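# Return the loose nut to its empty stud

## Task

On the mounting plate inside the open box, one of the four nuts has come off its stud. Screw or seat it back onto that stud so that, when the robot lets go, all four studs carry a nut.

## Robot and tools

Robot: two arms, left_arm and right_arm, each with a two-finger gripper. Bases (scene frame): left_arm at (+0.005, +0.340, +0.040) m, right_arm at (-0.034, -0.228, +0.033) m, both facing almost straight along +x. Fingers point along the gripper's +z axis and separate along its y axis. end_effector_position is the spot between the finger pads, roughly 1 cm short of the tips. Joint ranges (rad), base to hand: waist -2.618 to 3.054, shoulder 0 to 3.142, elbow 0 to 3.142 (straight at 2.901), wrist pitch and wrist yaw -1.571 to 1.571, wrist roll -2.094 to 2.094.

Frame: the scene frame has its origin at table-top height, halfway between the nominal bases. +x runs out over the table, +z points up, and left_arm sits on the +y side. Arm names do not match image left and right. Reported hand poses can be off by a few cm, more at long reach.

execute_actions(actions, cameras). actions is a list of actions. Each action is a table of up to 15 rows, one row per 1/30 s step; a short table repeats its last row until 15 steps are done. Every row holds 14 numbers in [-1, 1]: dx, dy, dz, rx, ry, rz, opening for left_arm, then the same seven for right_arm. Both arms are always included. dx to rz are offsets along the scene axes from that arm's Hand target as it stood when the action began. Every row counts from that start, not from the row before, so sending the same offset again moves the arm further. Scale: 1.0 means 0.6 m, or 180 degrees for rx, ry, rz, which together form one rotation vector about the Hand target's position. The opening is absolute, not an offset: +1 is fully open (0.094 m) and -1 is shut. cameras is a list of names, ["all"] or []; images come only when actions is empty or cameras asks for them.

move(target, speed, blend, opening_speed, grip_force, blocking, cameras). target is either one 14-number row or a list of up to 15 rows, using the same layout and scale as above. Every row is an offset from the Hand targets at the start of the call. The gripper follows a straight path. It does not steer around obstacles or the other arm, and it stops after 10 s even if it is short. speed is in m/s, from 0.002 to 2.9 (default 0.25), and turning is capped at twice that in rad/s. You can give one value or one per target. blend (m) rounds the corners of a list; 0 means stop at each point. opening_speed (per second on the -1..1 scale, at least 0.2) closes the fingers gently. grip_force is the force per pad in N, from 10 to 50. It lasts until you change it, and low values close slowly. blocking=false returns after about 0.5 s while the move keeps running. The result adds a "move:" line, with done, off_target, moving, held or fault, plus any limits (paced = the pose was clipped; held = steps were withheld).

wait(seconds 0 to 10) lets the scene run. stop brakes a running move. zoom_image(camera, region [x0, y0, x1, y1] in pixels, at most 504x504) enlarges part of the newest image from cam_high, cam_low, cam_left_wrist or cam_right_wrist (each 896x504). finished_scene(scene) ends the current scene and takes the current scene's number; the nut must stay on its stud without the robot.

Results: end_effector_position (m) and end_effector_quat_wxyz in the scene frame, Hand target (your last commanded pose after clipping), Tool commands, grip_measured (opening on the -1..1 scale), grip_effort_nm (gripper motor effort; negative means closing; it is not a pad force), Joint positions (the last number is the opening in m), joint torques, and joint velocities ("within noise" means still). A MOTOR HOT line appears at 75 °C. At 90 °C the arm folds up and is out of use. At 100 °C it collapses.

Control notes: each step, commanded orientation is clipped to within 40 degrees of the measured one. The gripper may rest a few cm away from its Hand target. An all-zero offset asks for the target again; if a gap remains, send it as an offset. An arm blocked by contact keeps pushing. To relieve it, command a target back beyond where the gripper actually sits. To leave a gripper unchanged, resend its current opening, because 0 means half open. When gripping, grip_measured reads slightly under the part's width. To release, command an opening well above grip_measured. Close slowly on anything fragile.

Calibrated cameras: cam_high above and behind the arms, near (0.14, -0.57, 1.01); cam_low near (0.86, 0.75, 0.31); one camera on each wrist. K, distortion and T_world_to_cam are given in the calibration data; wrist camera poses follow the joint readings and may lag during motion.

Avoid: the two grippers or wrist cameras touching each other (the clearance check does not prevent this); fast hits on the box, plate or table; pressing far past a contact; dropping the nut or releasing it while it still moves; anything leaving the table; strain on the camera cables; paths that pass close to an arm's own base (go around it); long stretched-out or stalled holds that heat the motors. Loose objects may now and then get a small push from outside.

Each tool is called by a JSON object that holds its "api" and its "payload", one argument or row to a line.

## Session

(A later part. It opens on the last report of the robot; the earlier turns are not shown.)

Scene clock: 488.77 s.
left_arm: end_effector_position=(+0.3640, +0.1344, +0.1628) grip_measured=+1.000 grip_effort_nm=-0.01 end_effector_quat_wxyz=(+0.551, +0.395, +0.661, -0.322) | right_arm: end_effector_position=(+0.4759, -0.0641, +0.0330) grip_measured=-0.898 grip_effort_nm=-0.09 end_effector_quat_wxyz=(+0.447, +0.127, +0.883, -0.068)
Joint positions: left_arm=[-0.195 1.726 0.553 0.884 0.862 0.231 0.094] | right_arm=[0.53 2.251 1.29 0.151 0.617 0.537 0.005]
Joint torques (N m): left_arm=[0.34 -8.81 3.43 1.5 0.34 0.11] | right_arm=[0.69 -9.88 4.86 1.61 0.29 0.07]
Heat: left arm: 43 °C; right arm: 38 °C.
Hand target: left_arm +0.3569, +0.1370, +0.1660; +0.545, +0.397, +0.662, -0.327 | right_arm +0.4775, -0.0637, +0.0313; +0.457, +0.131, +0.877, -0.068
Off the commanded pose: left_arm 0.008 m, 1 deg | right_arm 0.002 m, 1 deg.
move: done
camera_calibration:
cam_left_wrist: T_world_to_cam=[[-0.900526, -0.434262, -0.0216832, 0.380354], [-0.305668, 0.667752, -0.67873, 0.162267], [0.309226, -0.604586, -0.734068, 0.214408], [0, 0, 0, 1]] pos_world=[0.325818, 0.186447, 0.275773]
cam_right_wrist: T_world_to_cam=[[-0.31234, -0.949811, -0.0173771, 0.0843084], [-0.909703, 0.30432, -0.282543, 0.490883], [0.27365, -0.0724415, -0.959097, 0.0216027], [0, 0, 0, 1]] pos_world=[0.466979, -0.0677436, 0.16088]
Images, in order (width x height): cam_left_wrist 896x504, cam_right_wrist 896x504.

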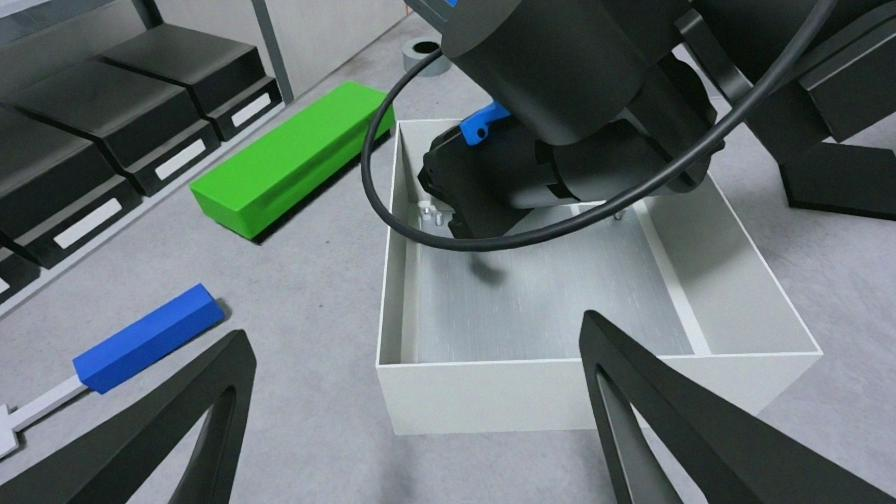

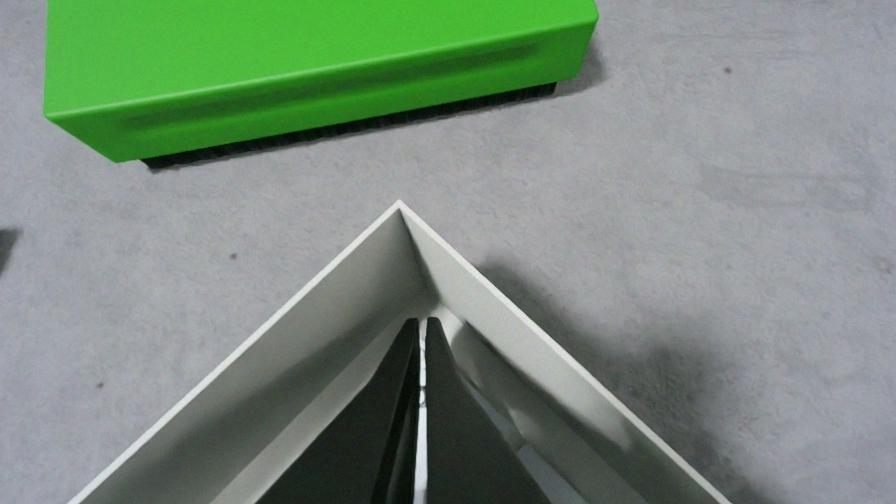

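{"api": "move", "payload": {
  "target": [0, 0, 0, 0, 0, 0, 1.0, -0.002, 0.0138, -0.004, 0, 0, 0, -0.9],
  "speed": 0.06,
  "cameras": ["cam_right_wrist"]
}}

{"api": "zoom_image", "payload": {
  "camera": "cam_right_wrist",
  "region": [390, 270, 530, 390]
}}

Scene clock: 501.60 s.
left_arm: end_effector_position=(+0.3640, +0.1344, +0.1628) grip_measured=+1.000 grip_effort_nm=-0.01 end_effector_quat_wxyz=(+0.551, +0.395, +0.661, -0.322) | right_arm: end_effector_position=(+0.4708, -0.0541, +0.0261) grip_measured=-0.898 grip_effort_nm=-0.09 end_effector_quat_wxyz=(+0.443, +0.122, +0.886, -0.064)
Joint positions: left_arm=[-0.195 1.726 0.553 0.884 0.862 0.231 0.094] | right_arm=[0.551 2.265 1.29 0.151 0.617 0.552 0.005]
Joint torques (N m): left_arm=[0.38 -8.79 3.44 1.5 0.33 0.1] | right_arm=[0.43 -9.77 6.11 1.48 0.4 0.06]
Heat: left arm: 42 °C; right arm: 38 °C.
Hand target: left_arm +0.3569, +0.1370, +0.1660; +0.545, +0.397, +0.662, -0.327 | right_arm +0.4763, -0.0554, +0.0289; +0.457, +0.131, +0.877, -0.068
Off the commanded pose: left_arm 0.008 m, 1 deg | right_arm 0.006 m, 2 deg.
move: done
camera_calibration:
cam_right_wrist: T_world_to_cam=[[-0.300678, -0.953526, -0.0195309, 0.0864194], [-0.915787, 0.294375, -0.273271, 0.483258], [0.266321, -0.0642806, -0.961739, 0.0210216], [0, 0, 0, 1]] pos_world=[0.462947, -0.0585048, 0.153966]
Images, in order (width x height): cam_right_wrist 896x504.

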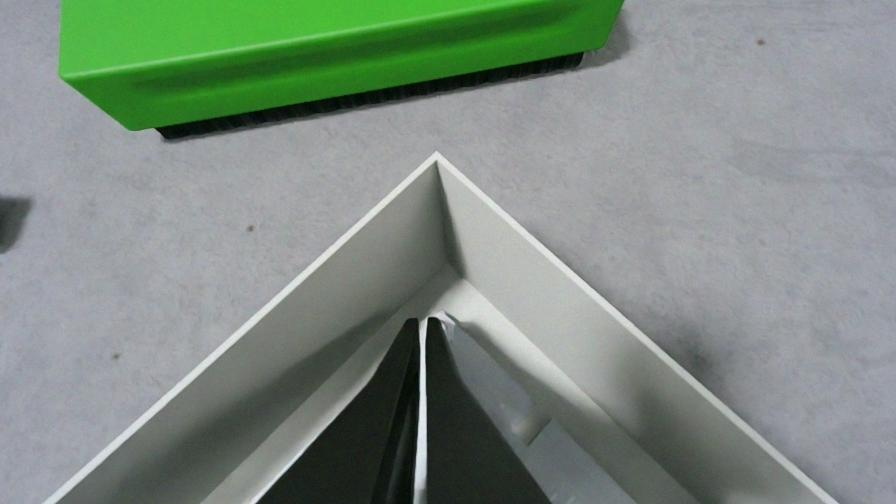

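Scaled by 3.600.

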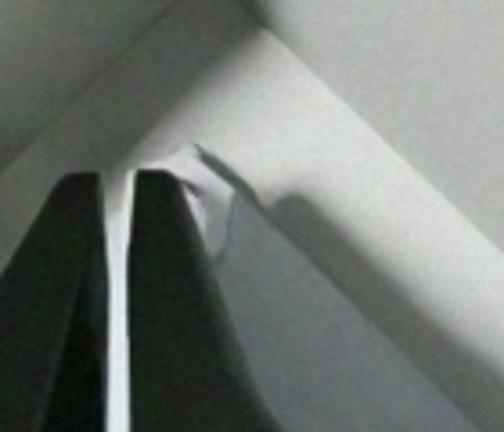

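{"api": "move", "payload": {
  "target": [0, 0, 0, 0, 0, 0, 1.0, 0.002, -0.010, 0.004, 0, 0, 0, -0.9],
  "speed": 0.06,
  "cameras": ["cam_right_wrist", "cam_left_wrist"]
}}

{"api": "zoom_image", "payload": {
  "camera": "cam_right_wrist",
  "region": [390, 270, 530, 390]
}}

{"api": "zoom_image", "payload": {
  "camera": "cam_left_wrist",
  "region": [380, 180, 520, 280]
}}

Scene clock: 512.00 s.
left_arm: end_effector_position=(+0.3640, +0.1344, +0.1628) grip_measured=+1.000 grip_effort_nm=-0.01 end_effector_quat_wxyz=(+0.551, +0.395, +0.661, -0.322) | right_arm: end_effector_position=(+0.4708, -0.0541, +0.0261) grip_measured=-0.898 grip_effort_nm=-0.09 end_effector_quat_wxyz=(+0.443, +0.121, +0.886, -0.064)
Joint positions: left_arm=[-0.195 1.726 0.553 0.884 0.862 0.231 0.094] | right_arm=[0.551 2.265 1.29 0.151 0.617 0.551 0.005]
Joint torques (N m): left_arm=[0.35 -8.81 3.45 1.49 0.34 0.1] | right_arm=[-0.72 -10.63 5.27 1.53 0.32 -0.02]
Heat: left arm: 42 °C; right arm: 37 °C.
Hand target: left_arm +0.3569, +0.1370, +0.1660; +0.545, +0.397, +0.662, -0.327 | right_arm +0.4775, -0.0614, +0.0313; +0.457, +0.131, +0.877, -0.068
Off the commanded pose: left_arm 0.008 m, 1 deg | right_arm 0.011 m, 2 deg.
move: off_target (right_arm)
camera_calibration:
cam_left_wrist: T_world_to_cam=[[-0.900526, -0.434262, -0.0216832, 0.380354], [-0.305668, 0.667752, -0.67873, 0.162267], [0.309226, -0.604586, -0.734068, 0.214408], [0, 0, 0, 1]] pos_world=[0.325818, 0.186447, 0.275773]
cam_right_wrist: T_world_to_cam=[[-0.299886, -0.953799, -0.0183305, 0.0860734], [-0.916108, 0.293289, -0.273362, 0.483416], [0.266109, -0.0651848, -0.961737, 0.0211477], [0, 0, 0, 1]] pos_world=[0.463046, -0.0583054, 0.154064]
Images, in order (width x height): cam_left_wrist 896x504, cam_right_wrist 896x504.

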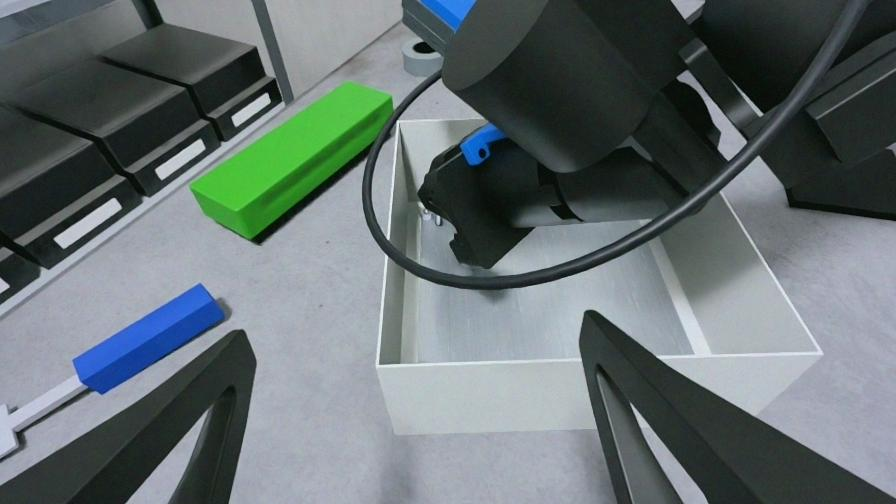

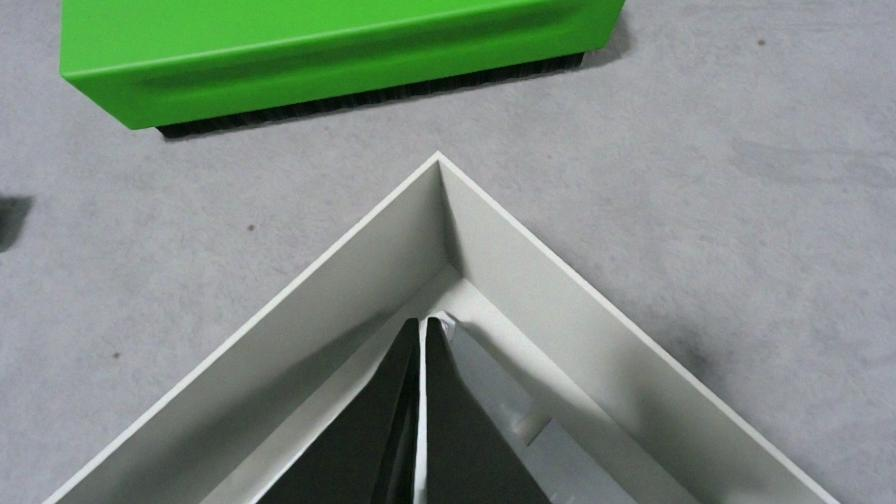

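Scaled by 3.600.

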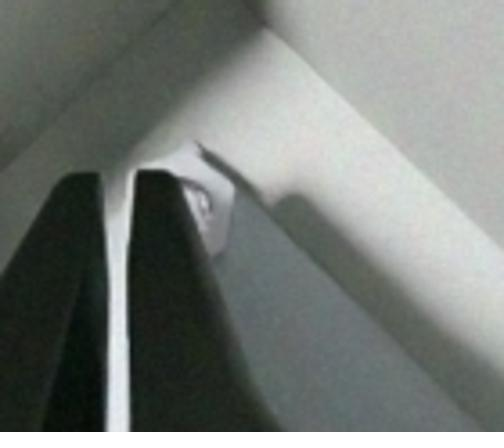

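Scaled by 3.600.

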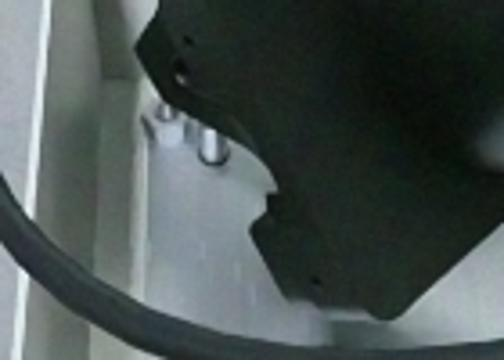

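{"api": "move", "payload": {
  "target": [0, 0, 0, 0, 0, 0, 1.0, 0.005, -0.0075, 0.002, 0, 0, 0, -0.9],
  "speed": 0.06,
  "cameras": ["cam_right_wrist"]
}}

{"api": "zoom_image", "payload": {
  "camera": "cam_right_wrist",
  "region": [390, 270, 530, 390]
}}

Scene clock: 528.63 s.
left_arm: end_effector_position=(+0.3640, +0.1344, +0.1628) grip_measured=+1.000 grip_effort_nm=0.00 end_effector_quat_wxyz=(+0.551, +0.395, +0.661, -0.322) | right_arm: end_effector_position=(+0.4739, -0.0634, +0.0261) grip_measured=-0.898 grip_effort_nm=-0.08 end_effector_quat_wxyz=(+0.442, +0.125, +0.885, -0.071)
Joint positions: left_arm=[-0.195 1.726 0.553 0.884 0.862 0.231 0.094] | right_arm=[0.533 2.265 1.29 0.151 0.617 0.54 0.005]
Joint torques (N m): left_arm=[0.38 -8.77 3.47 1.5 0.33 0.1] | right_arm=[-0.4 -10.76 5.42 1.58 0.23 -0.02]
Heat: left arm: 42 °C; right arm: 37 °C.
Hand target: left_arm +0.3569, +0.1370, +0.1660; +0.545, +0.397, +0.662, -0.327 | right_arm +0.4805, -0.0659, +0.0325; +0.457, +0.131, +0.877, -0.068
Off the commanded pose: left_arm 0.008 m, 1 deg | right_arm 0.009 m, 2 deg.
move: done
camera_calibration:
cam_right_wrist: T_world_to_cam=[[-0.311308, -0.95026, -0.00962863, 0.0835487], [-0.913242, 0.301952, -0.273521, 0.488185], [0.262823, -0.0763558, -0.961818, 0.0204986], [0, 0, 0, 1]] pos_world=[0.466453, -0.0664502, 0.154049]
Images, in order (width x height): cam_right_wrist 896x504.

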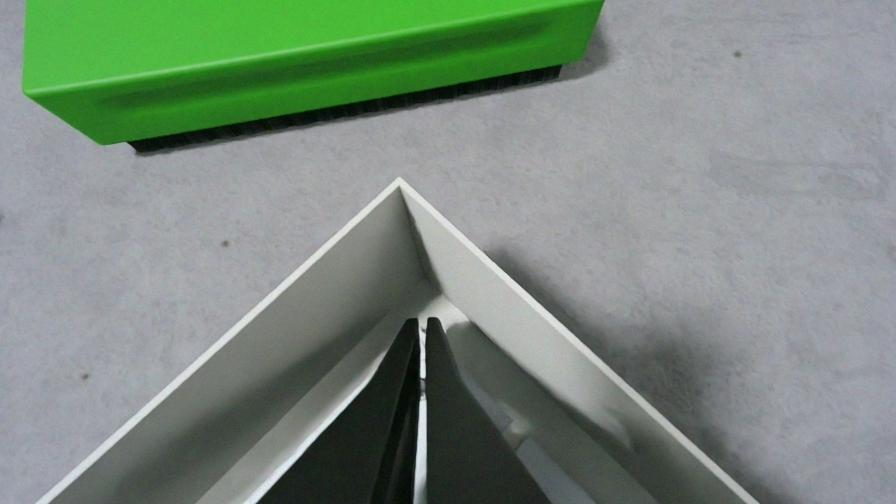

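Scaled by 3.600.

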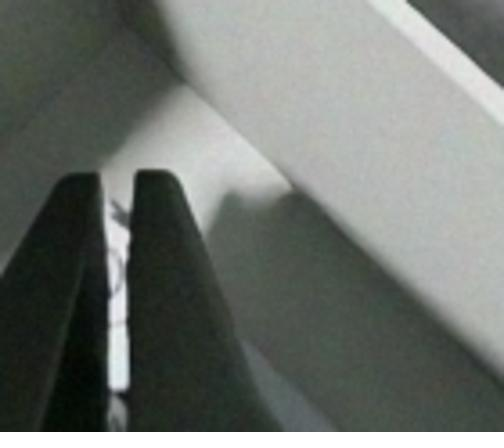

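{"api": "move", "payload": {
  "target": [0, 0, 0, 0, 0, 0, 1.0, 0, 0.002, -0.012, 0, 0, 0, -0.9],
  "speed": 0.04,
  "cameras": ["cam_right_wrist"]
}}

{"api": "zoom_image", "payload": {
  "camera": "cam_right_wrist",
  "region": [390, 270, 530, 390]
}}

Scene clock: 534.90 s.
left_arm: end_effector_position=(+0.3640, +0.1344, +0.1628) grip_measured=+1.000 grip_effort_nm=-0.01 end_effector_quat_wxyz=(+0.551, +0.395, +0.661, -0.322) | right_arm: end_effector_position=(+0.4760, -0.0613, +0.0286) grip_measured=-0.898 grip_effort_nm=-0.09 end_effector_quat_wxyz=(+0.448, +0.126, +0.882, -0.066)
Joint positions: left_arm=[-0.195 1.726 0.553 0.884 0.862 0.231 0.094] | right_arm=[0.535 2.265 1.29 0.168 0.617 0.54 0.005]
Joint torques (N m): left_arm=[0.35 -8.8 3.43 1.49 0.33 0.1] | right_arm=[-0.2 -9.29 5.34 1.61 0.24 -0.01]
Heat: left arm: 42 °C; right arm: 37 °C.
Hand target: left_arm +0.3569, +0.1370, +0.1660; +0.545, +0.397, +0.662, -0.327 | right_arm +0.4805, -0.0647, +0.0253; +0.457, +0.131, +0.877, -0.068
Off the commanded pose: left_arm 0.008 m, 1 deg | right_arm 0.006 m, 1 deg.
move: done
camera_calibration:
cam_right_wrist: T_world_to_cam=[[-0.309612, -0.950605, -0.0221349, 0.0857244], [-0.909578, 0.302874, -0.284493, 0.488702], [0.277144, -0.067949, -0.958423, 0.0161326], [0, 0, 0, 1]] pos_world=[0.466583, -0.065429, 0.156391]
Images, in order (width x height): cam_right_wrist 896x504.

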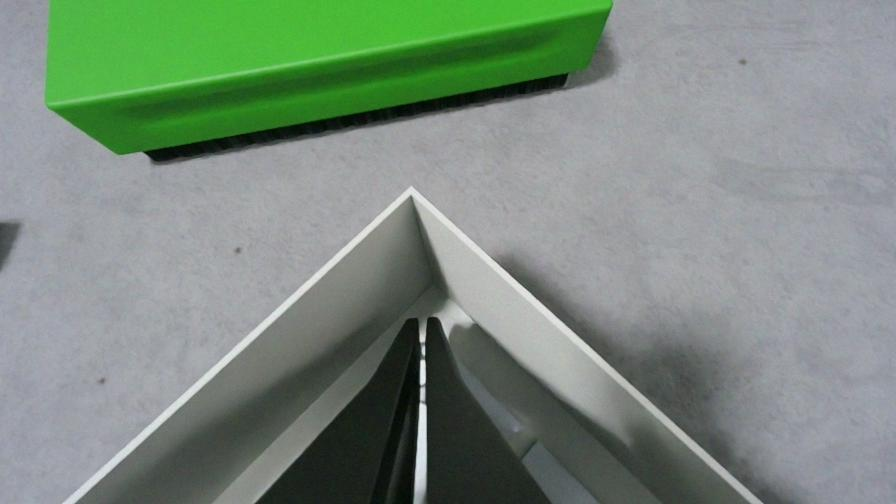

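Scaled by 3.600.

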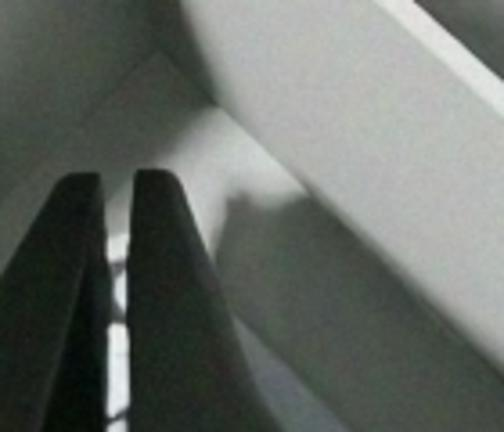

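{"api": "move", "payload": {
  "target": [0, 0, 0, 0, 0, 0, 1.0, -0.004, 0, -0.01, 0, 0, 0, -0.9],
  "speed": 0.04,
  "cameras": ["cam_right_wrist"]
}}

{"api": "zoom_image", "payload": {
  "camera": "cam_right_wrist",
  "region": [390, 270, 530, 390]
}}

Scene clock: 540.37 s.
left_arm: end_effector_position=(+0.3640, +0.1344, +0.1628) grip_measured=+1.000 grip_effort_nm=0.00 end_effector_quat_wxyz=(+0.551, +0.395, +0.661, -0.322) | right_arm: end_effector_position=(+0.4772, -0.0606, +0.0246) grip_measured=-0.898 grip_effort_nm=-0.09 end_effector_quat_wxyz=(+0.451, +0.127, +0.881, -0.064)
Joint positions: left_arm=[-0.195 1.726 0.553 0.884 0.862 0.231 0.094] | right_arm=[0.535 2.278 1.29 0.188 0.617 0.54 0.005]
Joint torques (N m): left_arm=[0.36 -8.81 3.45 1.5 0.33 0.11] | right_arm=[0.02 -9.73 4.38 1.59 0.24 0.02]
Heat: left arm: 42 °C; right arm: 37 °C.
Hand target: left_arm +0.3569, +0.1370, +0.1660; +0.545, +0.397, +0.662, -0.327 | right_arm +0.4781, -0.0647, +0.0193; +0.457, +0.131, +0.877, -0.068
Off the commanded pose: left_arm 0.008 m, 1 deg | right_arm 0.007 m, 1 deg.
move: done
camera_calibration:
cam_right_wrist: T_world_to_cam=[[-0.309528, -0.950519, -0.0265856, 0.086761], [-0.908033, 0.303761, -0.288455, 0.487972], [0.282258, -0.0651443, -0.957124, 0.00976082], [0, 0, 0, 1]] pos_world=[0.467194, -0.0651229, 0.152407]
Images, in order (width x height): cam_right_wrist 896x504.

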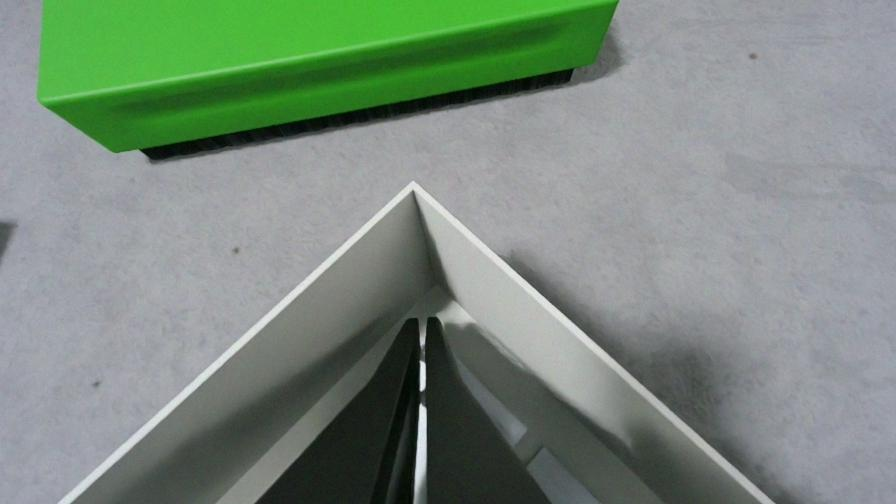

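Scaled by 3.600.

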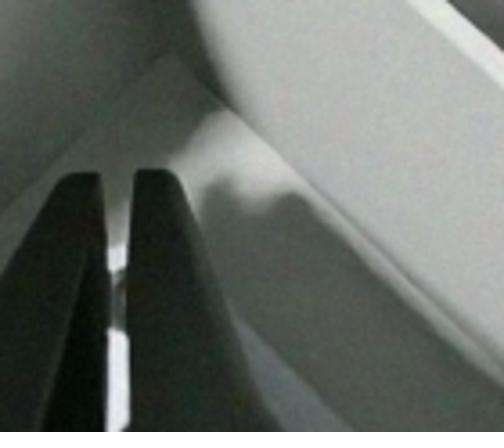

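{"api": "move", "payload": {
  "target": [0, 0, 0, 0, 0, 0, 1.0, -0.006, 0, -0.01, 0, 0, 0, -0.9],
  "speed": 0.04,
  "cameras": ["cam_right_wrist", "cam_left_wrist"]
}}

{"api": "zoom_image", "payload": {
  "camera": "cam_right_wrist",
  "region": [390, 270, 530, 390]
}}

{"api": "zoom_image", "payload": {
  "camera": "cam_left_wrist",
  "region": [380, 180, 520, 280]
}}

Scene clock: 547.33 s.
left_arm: end_effector_position=(+0.3640, +0.1344, +0.1628) grip_measured=+1.000 grip_effort_nm=-0.01 end_effector_quat_wxyz=(+0.551, +0.395, +0.661, -0.322) | right_arm: end_effector_position=(+0.4735, -0.0627, +0.0173) grip_measured=-0.898 grip_effort_nm=-0.08 end_effector_quat_wxyz=(+0.449, +0.127, +0.882, -0.065)
Joint positions: left_arm=[-0.195 1.726 0.553 0.884 0.862 0.231 0.094] | right_arm=[0.535 2.286 1.268 0.212 0.617 0.54 0.005]
Joint torques (N m): left_arm=[0.38 -8.8 3.45 1.5 0.34 0.1] | right_arm=[0.35 -9.62 4.63 1.6 0.28 0.05]
Heat: left arm: 42 °C; right arm: 37 °C.
Hand target: left_arm +0.3569, +0.1370, +0.1660; +0.545, +0.397, +0.662, -0.327 | right_arm +0.4745, -0.0647, +0.0133; +0.457, +0.131, +0.877, -0.068
Off the commanded pose: left_arm 0.008 m, 1 deg | right_arm 0.004 m, 1 deg.
move: done
camera_calibration:
cam_left_wrist: T_world_to_cam=[[-0.900526, -0.434262, -0.0216832, 0.380354], [-0.305668, 0.667752, -0.67873, 0.162267], [0.309226, -0.604586, -0.734068, 0.214408], [0, 0, 0, 1]] pos_world=[0.325818, 0.186447, 0.275773]
cam_right_wrist: T_world_to_cam=[[-0.309571, -0.950592, -0.0232478, 0.0833892], [-0.909196, 0.303072, -0.2855, 0.483562], [0.27844, -0.0672458, -0.958097, 0.00532282], [0, 0, 0, 1]] pos_world=[0.463986, -0.0669274, 0.145095]
Images, in order (width x height): cam_left_wrist 896x504, cam_right_wrist 896x504.

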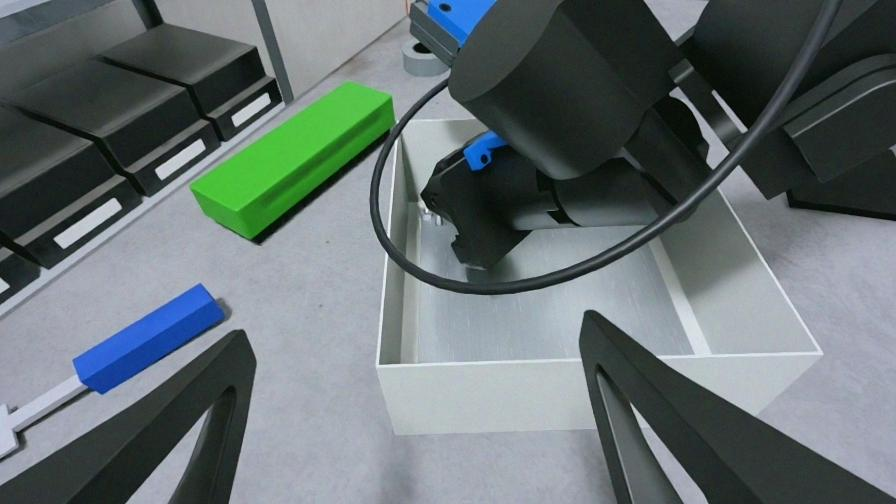

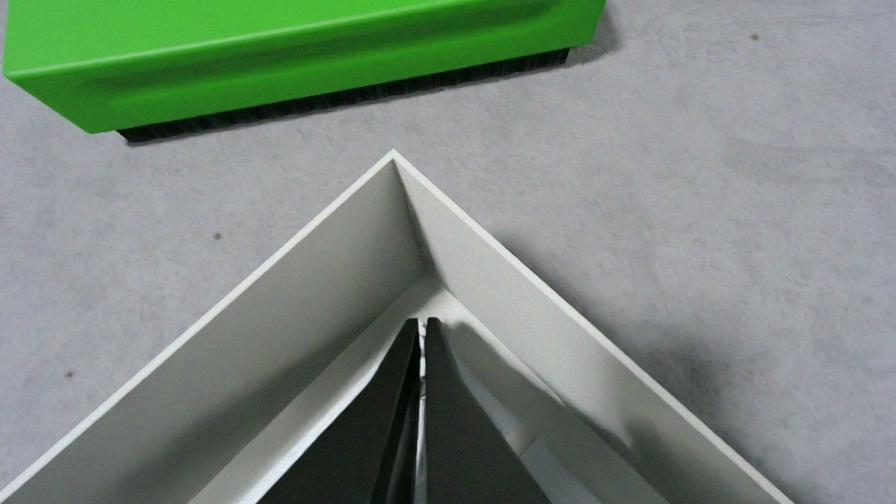

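Scaled by 3.600.

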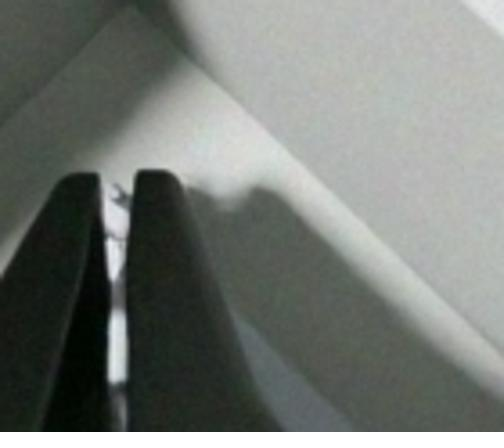

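Scaled by 3.600.

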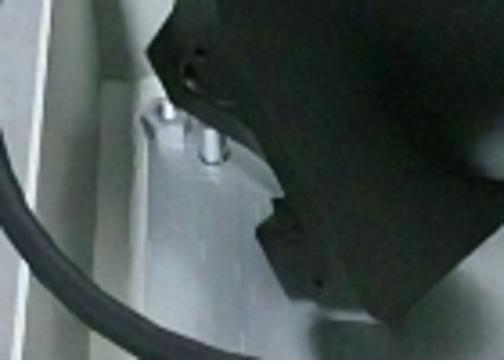

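{"api": "move", "payload": {
  "target": [0, 0, 0, 0, 0, 0, 1.0, -0.001, 0.001, -0.006, 0, 0, 0, -0.9],
  "speed": 0.04,
  "cameras": ["cam_right_wrist", "cam_left_wrist"]
}}

{"api": "zoom_image", "payload": {
  "camera": "cam_right_wrist",
  "region": [390, 270, 530, 390]
}}

{"api": "zoom_image", "payload": {
  "camera": "cam_left_wrist",
  "region": [380, 180, 520, 280]
}}

Scene clock: 564.43 s.
left_arm: end_effector_position=(+0.3640, +0.1344, +0.1628) grip_measured=+1.000 grip_effort_nm=-0.01 end_effector_quat_wxyz=(+0.551, +0.395, +0.661, -0.322) | right_arm: end_effector_position=(+0.4747, -0.0621, +0.0157) grip_measured=-0.898 grip_effort_nm=-0.08 end_effector_quat_wxyz=(+0.452, +0.128, +0.881, -0.063)
Joint positions: left_arm=[-0.195 1.726 0.553 0.884 0.862 0.231 0.094] | right_arm=[0.535 2.294 1.268 0.228 0.617 0.54 0.005]
Joint torques (N m): left_arm=[0.36 -8.81 3.44 1.5 0.34 0.1] | right_arm=[0.5 -9.5 4.42 1.56 0.29 0.07]
Heat: left arm: 41 °C; right arm: 37 °C.
Hand target: left_arm +0.3569, +0.1370, +0.1660; +0.545, +0.397, +0.662, -0.327 | right_arm +0.4739, -0.0641, +0.0097; +0.457, +0.131, +0.877, -0.068
Off the commanded pose: left_arm 0.008 m, 1 deg | right_arm 0.006 m, 1 deg.
move: done
camera_calibration:
cam_left_wrist: T_world_to_cam=[[-0.900526, -0.434262, -0.0216832, 0.380354], [-0.305668, 0.667752, -0.67873, 0.162267], [0.309226, -0.604586, -0.734068, 0.214408], [0, 0, 0, 1]] pos_world=[0.325818, 0.186447, 0.275773]
cam_right_wrist: T_world_to_cam=[[-0.309423, -0.950488, -0.0288103, 0.0842853], [-0.907261, 0.304155, -0.290461, 0.483221], [0.284842, -0.0637366, -0.956453, 0.000658416], [0, 0, 0, 1]] pos_world=[0.4643, -0.0668198, 0.143415]
Images, in order (width x height): cam_left_wrist 896x504, cam_right_wrist 896x504.

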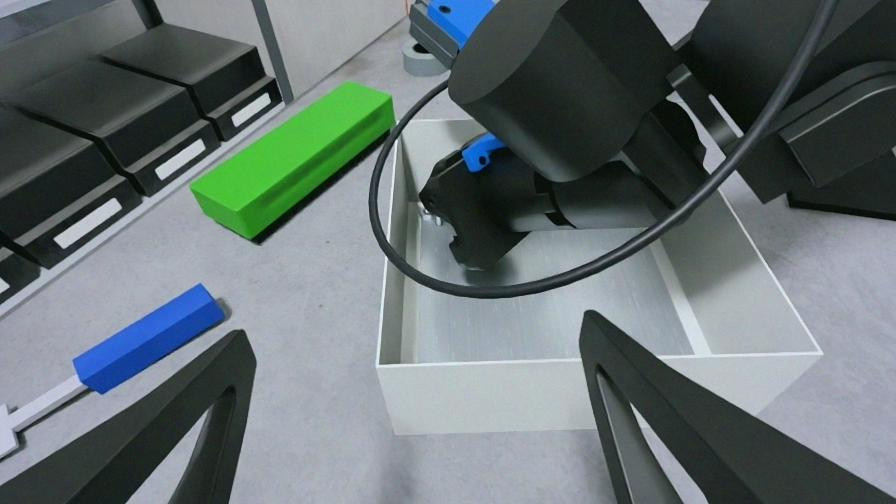

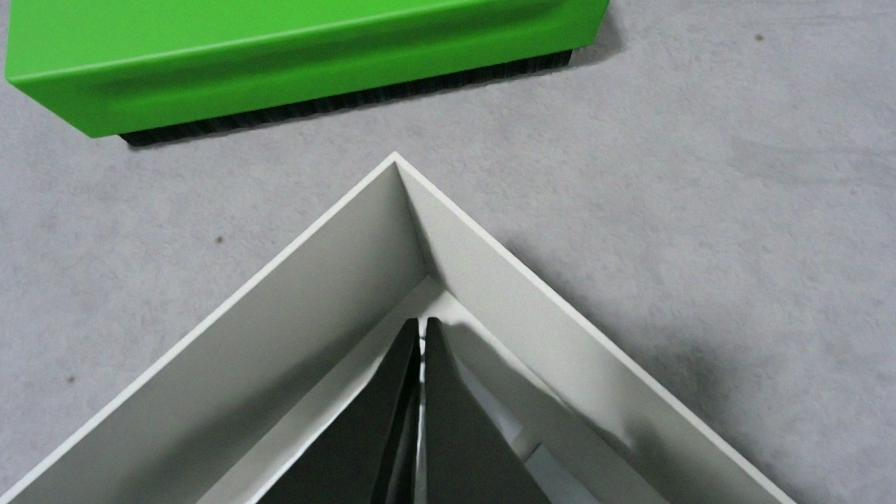

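Scaled by 3.600.

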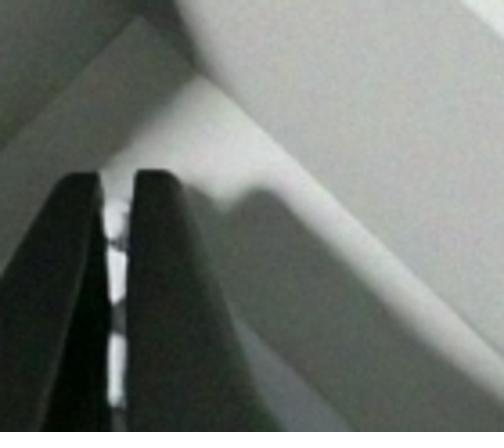

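Scaled by 3.600.

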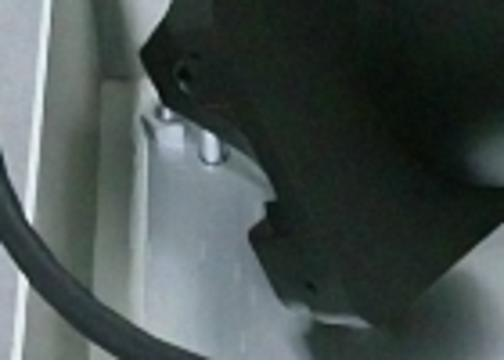

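{"api": "move", "payload": {
  "target": [0, 0, 0, 0, 0, 0, 1.0, -0.002, 0.001, -0.006, 0, 0, 0, -0.9],
  "speed": 0.04,
  "cameras": ["cam_right_wrist", "cam_left_wrist"]
}}

{"api": "zoom_image", "payload": {
  "camera": "cam_right_wrist",
  "region": [390, 270, 530, 390]
}}

{"api": "zoom_image", "payload": {
  "camera": "cam_left_wrist",
  "region": [400, 170, 490, 240]
}}

Scene clock: 574.50 s.
left_arm: end_effector_position=(+0.3640, +0.1344, +0.1628) grip_measured=+1.000 grip_effort_nm=-0.01 end_effector_quat_wxyz=(+0.551, +0.395, +0.661, -0.322) | right_arm: end_effector_position=(+0.4763, -0.0612, +0.0152) grip_measured=-0.898 grip_effort_nm=-0.08 end_effector_quat_wxyz=(+0.455, +0.130, +0.879, -0.060)
Joint positions: left_arm=[-0.195 1.726 0.553 0.884 0.862 0.231 0.094] | right_arm=[0.535 2.3 1.268 0.245 0.617 0.542 0.005]
Joint torques (N m): left_arm=[0.36 -8.8 3.45 1.51 0.33 0.1] | right_arm=[0.69 -9.44 4.07 1.52 0.31 0.08]
Heat: left arm: 41 °C; right arm: 37 °C.
Hand target: left_arm +0.3569, +0.1370, +0.1660; +0.545, +0.397, +0.662, -0.327 | right_arm +0.4727, -0.0635, +0.0061; +0.457, +0.131, +0.877, -0.068
Off the commanded pose: left_arm 0.008 m, 1 deg | right_arm 0.010 m, 1 deg.
move: done
camera_calibration:
cam_left_wrist: T_world_to_cam=[[-0.900526, -0.434262, -0.0216832, 0.380354], [-0.305668, 0.667752, -0.67873, 0.162267], [0.309226, -0.604586, -0.734068, 0.214408], [0, 0, 0, 1]] pos_world=[0.325818, 0.186447, 0.275773]
cam_right_wrist: T_world_to_cam=[[-0.309908, -0.950009, -0.0379468, 0.0860331], [-0.904146, 0.306822, -0.297289, 0.482989], [0.29407, -0.0578228, -0.954033, -0.00430556], [0, 0, 0, 1]] pos_world=[0.464621, -0.0667084, 0.142744]
Images, in order (width x height): cam_left_wrist 896x504, cam_right_wrist 896x504.

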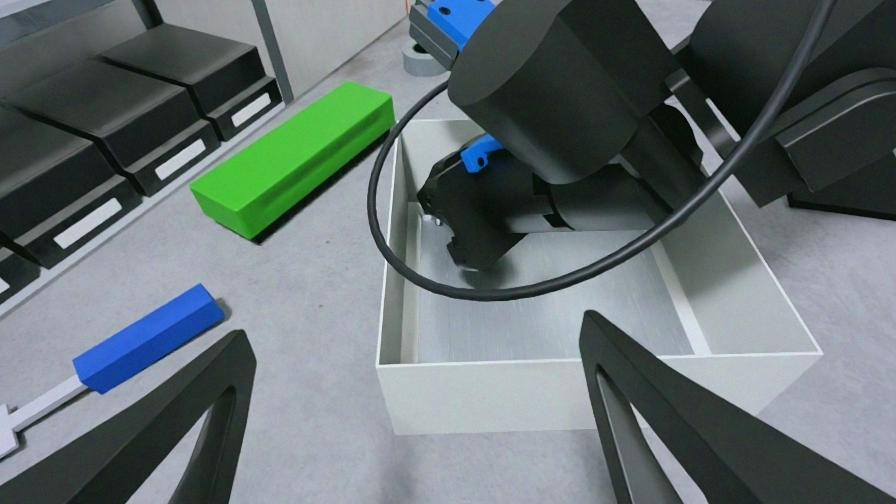

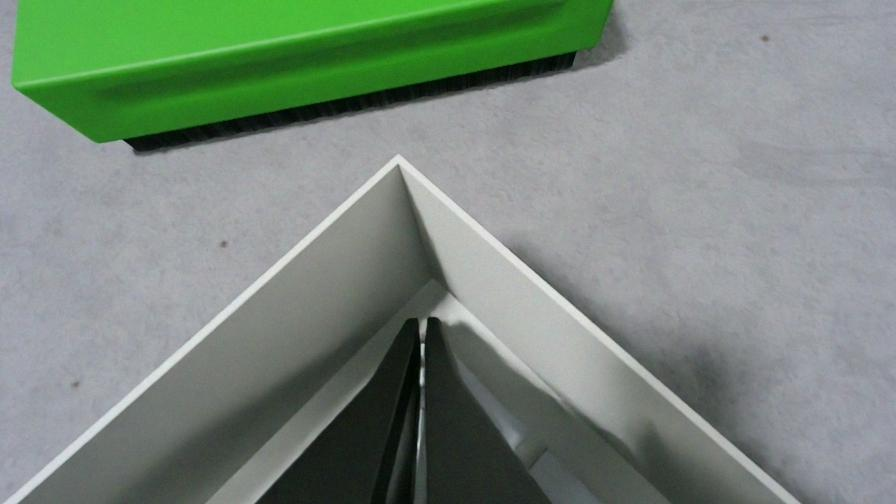

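Scaled by 3.600.

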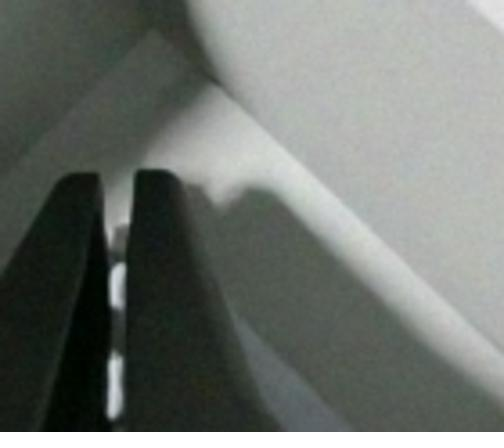

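Scaled by 5.600.

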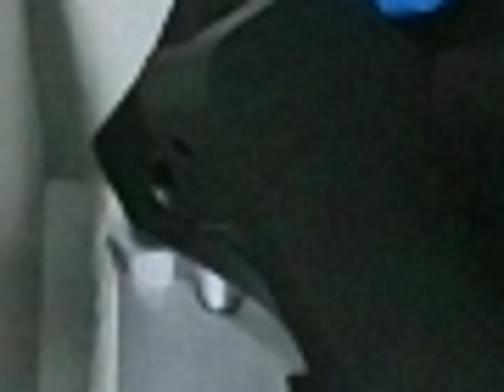

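{"api": "move", "payload": {
  "target": [0, 0, 0, 0, 0, 0, 1.0, -0.020, 0.042, -0.004, 0, 0, 0, -0.9],
  "speed": 0.03,
  "cameras": ["cam_right_wrist", "cam_left_wrist"]
}}

{"api": "zoom_image", "payload": {
  "camera": "cam_right_wrist",
  "region": [390, 270, 530, 390]
}}

{"api": "zoom_image", "payload": {
  "camera": "cam_left_wrist",
  "region": [400, 170, 490, 240]
}}

Scene clock: 581.27 s.
left_arm: end_effector_position=(+0.3640, +0.1344, +0.1628) grip_measured=+1.000 grip_effort_nm=-0.01 end_effector_quat_wxyz=(+0.551, +0.395, +0.661, -0.322) | right_arm: end_effector_position=(+0.4612, -0.0363, +0.0086) grip_measured=-0.898 grip_effort_nm=-0.08 end_effector_quat_wxyz=(+0.461, +0.131, +0.876, -0.059)
Joint positions: left_arm=[-0.195 1.726 0.553 0.884 0.862 0.231 0.094] | right_arm=[0.605 2.32 1.268 0.24 0.67 0.601 0.005]
Joint torques (N m): left_arm=[0.36 -8.8 3.43 1.5 0.33 0.1] | right_arm=[0.14 -9.84 5.79 1.08 0.27 0.05]
Heat: left arm: 41 °C; right arm: 37 °C.
Hand target: left_arm +0.3569, +0.1370, +0.1660; +0.545, +0.397, +0.662, -0.327 | right_arm +0.4607, -0.0383, +0.0037; +0.457, +0.131, +0.877, -0.068
Off the commanded pose: left_arm 0.008 m, 1 deg | right_arm 0.005 m, 1 deg.
move: done
camera_calibration:
cam_left_wrist: T_world_to_cam=[[-0.900526, -0.434262, -0.0216832, 0.380354], [-0.305668, 0.667752, -0.67873, 0.162267], [0.309226, -0.604586, -0.734068, 0.214408], [0, 0, 0, 1]] pos_world=[0.325818, 0.186447, 0.275773]
cam_right_wrist: T_world_to_cam=[[-0.310565, -0.949569, -0.0432303, 0.10511], [-0.900046, 0.308386, -0.307922, 0.458028], [0.305725, -0.0567204, -0.950429, -0.0100021], [0, 0, 0, 1]] pos_world=[0.447947, -0.0420081, 0.136075]
Images, in order (width x height): cam_left_wrist 896x504, cam_right_wrist 896x504.

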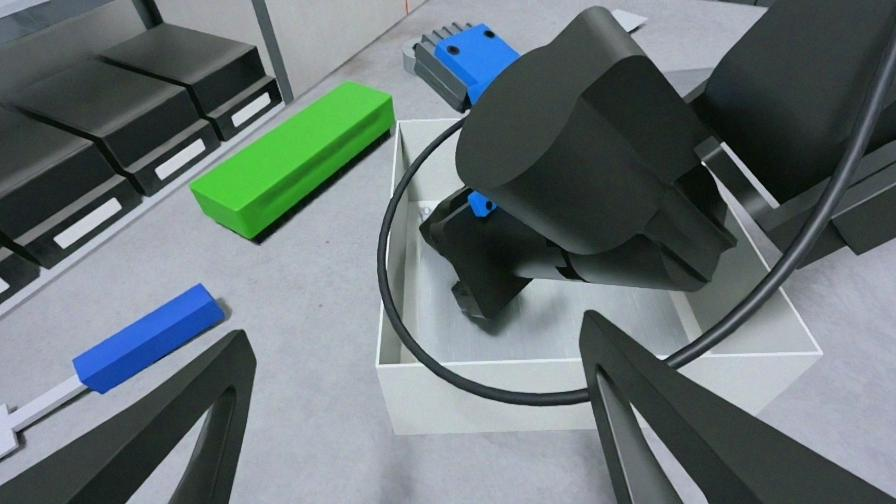

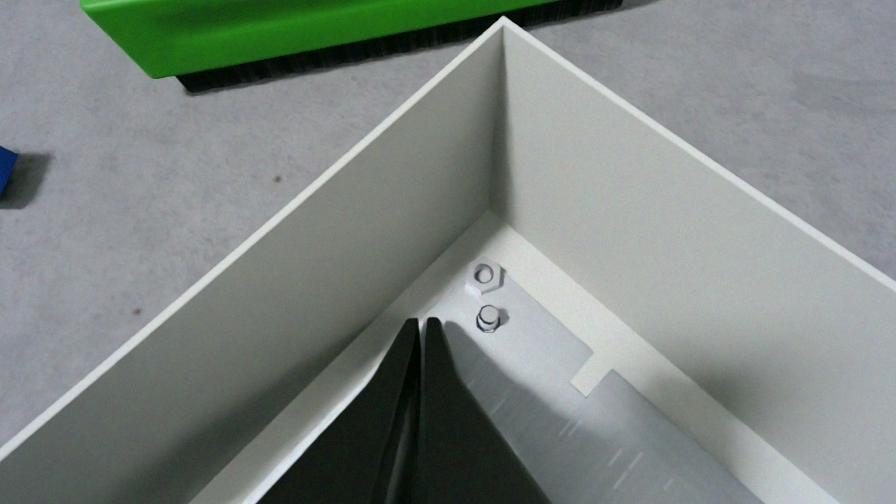

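Scaled by 3.600.

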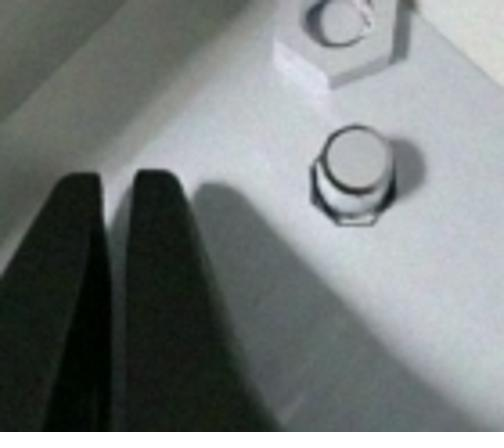

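Scaled by 5.600.

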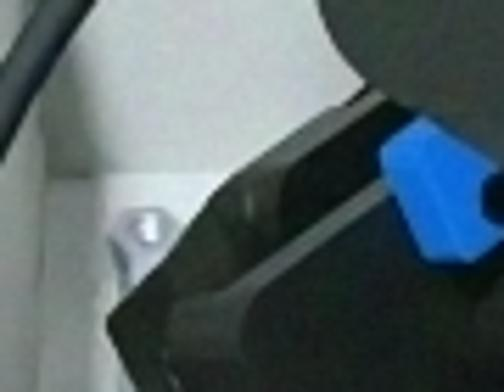

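{"api": "zoom_image", "payload": {
  "camera": "cam_right_wrist",
  "region": [440, 250, 530, 340]
}}

Scaled by 5.600.

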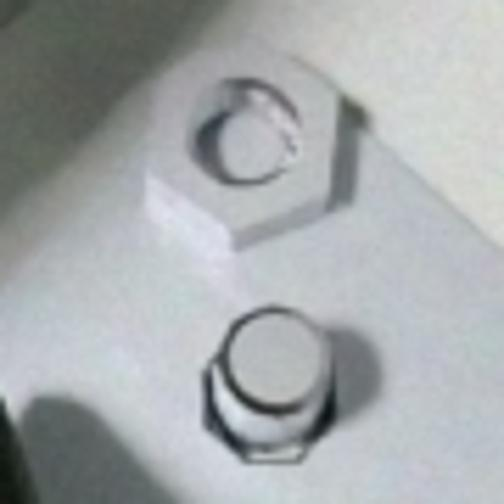

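{"api": "move", "payload": {
  "target": [
    [0, 0, 0, 0, 0, 0, 1.0, 0, 0, 0.05, 0, 0, 0, -0.9],
    [0, 0, 0, 0, 0, 0, 1.0, 0.0305, -0.0437, 0.045, 0, 0, 0, -0.66]
  ],
  "speed": 0.06,
  "blend": [0.005, 0],
  "cameras": ["cam_right_wrist"]
}}

{"api": "zoom_image", "payload": {
  "camera": "cam_right_wrist",
  "region": [370, 270, 510, 390]
}}

Scene clock: 707.60 s.
left_arm: end_effector_position=(+0.3640, +0.1344, +0.1628) grip_measured=+1.000 grip_effort_nm=-0.01 end_effector_quat_wxyz=(+0.551, +0.395, +0.661, -0.322) | right_arm: end_effector_position=(+0.4672, -0.0443, +0.0069) grip_measured=-0.662 grip_effort_nm=0.11 end_effector_quat_wxyz=(+0.441, +0.106, +0.890, -0.052)
Joint positions: left_arm=[-0.195 1.726 0.553 0.884 0.862 0.231 0.094] | right_arm=[0.564 2.306 1.27 0.22 0.59 0.537 0.016]
Joint torques (N m): left_arm=[0.38 -8.79 3.44 1.5 0.34 0.11] | right_arm=[-2.28 -13.93 6.3 1.01 0.49 -0.03]
Heat: left arm: 40 °C; right arm: 37 °C.
Hand target: left_arm +0.3569, +0.1370, +0.1660; +0.545, +0.397, +0.662, -0.327 | right_arm +0.4790, -0.0645, +0.0307; +0.457, +0.131, +0.877, -0.068
Off the commanded pose: left_arm 0.008 m, 1 deg | right_arm 0.033 m, 4 deg.
move: off_target (right_arm); target 2's new opening was sent with right_arm's hand 0.031 m and 3 deg from that target
camera_calibration:
cam_right_wrist: T_world_to_cam=[[-0.263229, -0.964384, -0.0259511, 0.0764425], [-0.928324, 0.260524, -0.265219, 0.476092], [0.262534, -0.0457224, -0.963839, 0.00685735], [0, 0, 0, 1]] pos_world=[0.460289, -0.0499997, 0.134862]
Images, in order (width x height): cam_right_wrist 896x504.

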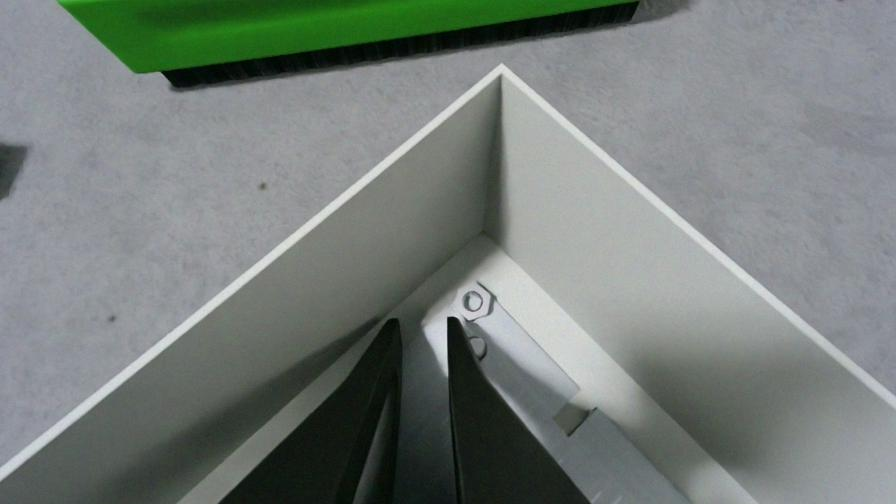

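Scaled by 3.600.

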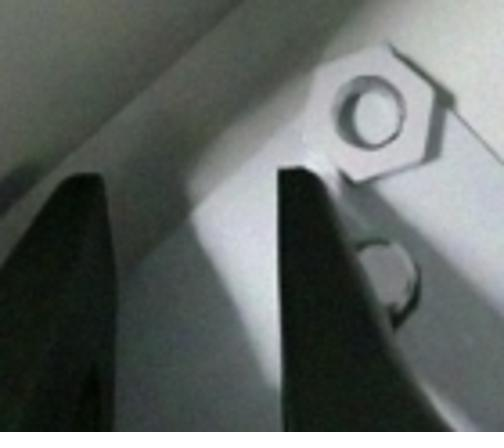

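{"api": "move", "payload": {
  "target": [0, 0, 0, 0, 0, 0, 1.0, -0.0167, 0.0383, 0.04, 0, 0, 0, -0.66],
  "speed": 0.06,
  "cameras": ["cam_right_wrist"]
}}

Scene clock: 713.83 s.
left_arm: end_effector_position=(+0.3640, +0.1344, +0.1628) grip_measured=+1.000 grip_effort_nm=-0.01 end_effector_quat_wxyz=(+0.551, +0.395, +0.661, -0.322) | right_arm: end_effector_position=(+0.4521, -0.0476, +0.0088) grip_measured=-0.662 grip_effort_nm=0.08 end_effector_quat_wxyz=(+0.419, +0.110, +0.897, -0.082)
Joint positions: left_arm=[-0.195 1.726 0.553 0.884 0.862 0.231 0.094] | right_arm=[0.587 2.28 1.282 0.088 0.637 0.58 0.016]
Joint torques (N m): left_arm=[0.36 -8.8 3.44 1.5 0.33 0.1] | right_arm=[0.51 -15.99 8.31 1.02 0.46 0.07]
Heat: left arm: 40 °C; right arm: 37 °C.
Hand target: left_arm +0.3569, +0.1370, +0.1660; +0.545, +0.397, +0.662, -0.327 | right_arm +0.4689, -0.0415, +0.0547; +0.457, +0.131, +0.877, -0.068
Off the commanded pose: left_arm 0.008 m, 1 deg | right_arm 0.049 m, 6 deg.
move: off_target (right_arm)
camera_calibration:
cam_right_wrist: T_world_to_cam=[[-0.295288, -0.954833, 0.0331625, 0.0837313], [-0.932166, 0.280321, -0.229101, 0.4658], [0.209457, -0.0985638, -0.972838, 0.0339819], [0, 0, 0, 1]] pos_world=[0.45181, -0.0472749, 0.136998]
Images, in order (width x height): cam_right_wrist 896x504.

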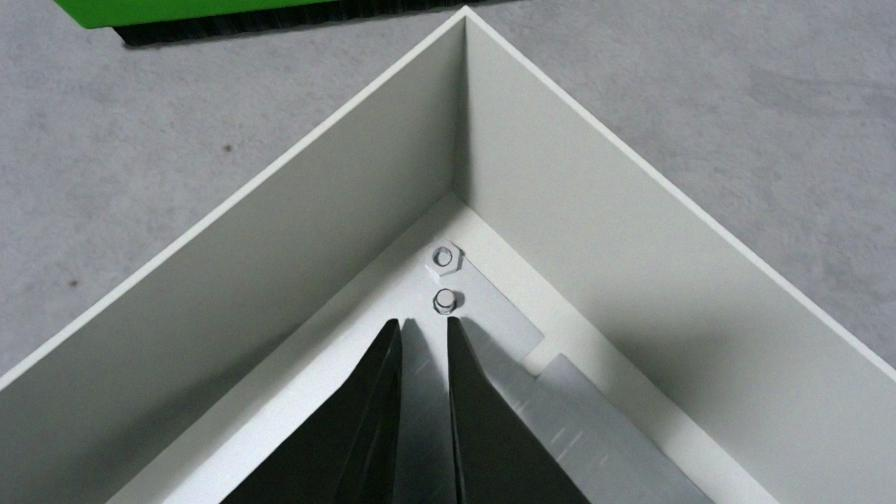

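{"api": "move", "payload": {
  "target": [0, 0, 0, 0, 0, 0, 1.0, 0, 0, 0, 0, 0, 0, -0.66],
  "speed": 0.06
}}

Scene clock: 720.17 s.
left_arm: end_effector_position=(+0.3640, +0.1344, +0.1628) grip_measured=+1.000 grip_effort_nm=-0.01 end_effector_quat_wxyz=(+0.551, +0.395, +0.661, -0.322) | right_arm: end_effector_position=(+0.4521, -0.0478, +0.0089) grip_measured=-0.662 grip_effort_nm=0.08 end_effector_quat_wxyz=(+0.420, +0.110, +0.897, -0.083)
Joint positions: left_arm=[-0.195 1.726 0.553 0.884 0.862 0.231 0.094] | right_arm=[0.587 2.28 1.282 0.088 0.638 0.58 0.016]
Joint torques (N m): left_arm=[0.38 -8.79 3.47 1.5 0.33 0.09] | right_arm=[0.5 -15.98 8.23 1 0.47 0.08]
Heat: left arm: 40 °C; right arm: 37 °C.
Hand target: left_arm +0.3569, +0.1370, +0.1660; +0.545, +0.397, +0.662, -0.327 | right_arm +0.4689, -0.0415, +0.0547; +0.457, +0.131, +0.877, -0.068
Off the commanded pose: left_arm 0.008 m, 1 deg | right_arm 0.049 m, 6 deg.
move: off_target (right_arm)

{"api": "move", "payload": {
  "target": [0, 0, 0, 0, 0, 0, 1.0, 0, 0, 0.04, 0, 0, 0, -0.66],
  "speed": 0.06
}}

Scene clock: 735.63 s.
left_arm: end_effector_position=(+0.3640, +0.1344, +0.1628) grip_measured=+1.000 grip_effort_nm=0.00 end_effector_quat_wxyz=(+0.551, +0.395, +0.661, -0.322) | right_arm: end_effector_position=(+0.4552, -0.0468, +0.0352) grip_measured=-0.662 grip_effort_nm=0.08 end_effector_quat_wxyz=(+0.422, +0.111, +0.896, -0.082)
Joint positions: left_arm=[-0.195 1.726 0.553 0.884 0.862 0.231 0.094] | right_arm=[0.585 2.223 1.31 0.01 0.638 0.58 0.016]
Joint torques (N m): left_arm=[0.39 -8.8 3.44 1.51 0.33 0.1] | right_arm=[0.64 -15.36 8.46 1.01 0.46 0.08]
Heat: left arm: 40 °C; right arm: 39 °C.
Hand target: left_arm +0.3569, +0.1370, +0.1660; +0.545, +0.397, +0.662, -0.327 | right_arm +0.4689, -0.0415, +0.0787; +0.457, +0.131, +0.877, -0.068
Off the commanded pose: left_arm 0.008 m, 1 deg | right_arm 0.046 m, 5 deg.
move: off_target (right_arm)


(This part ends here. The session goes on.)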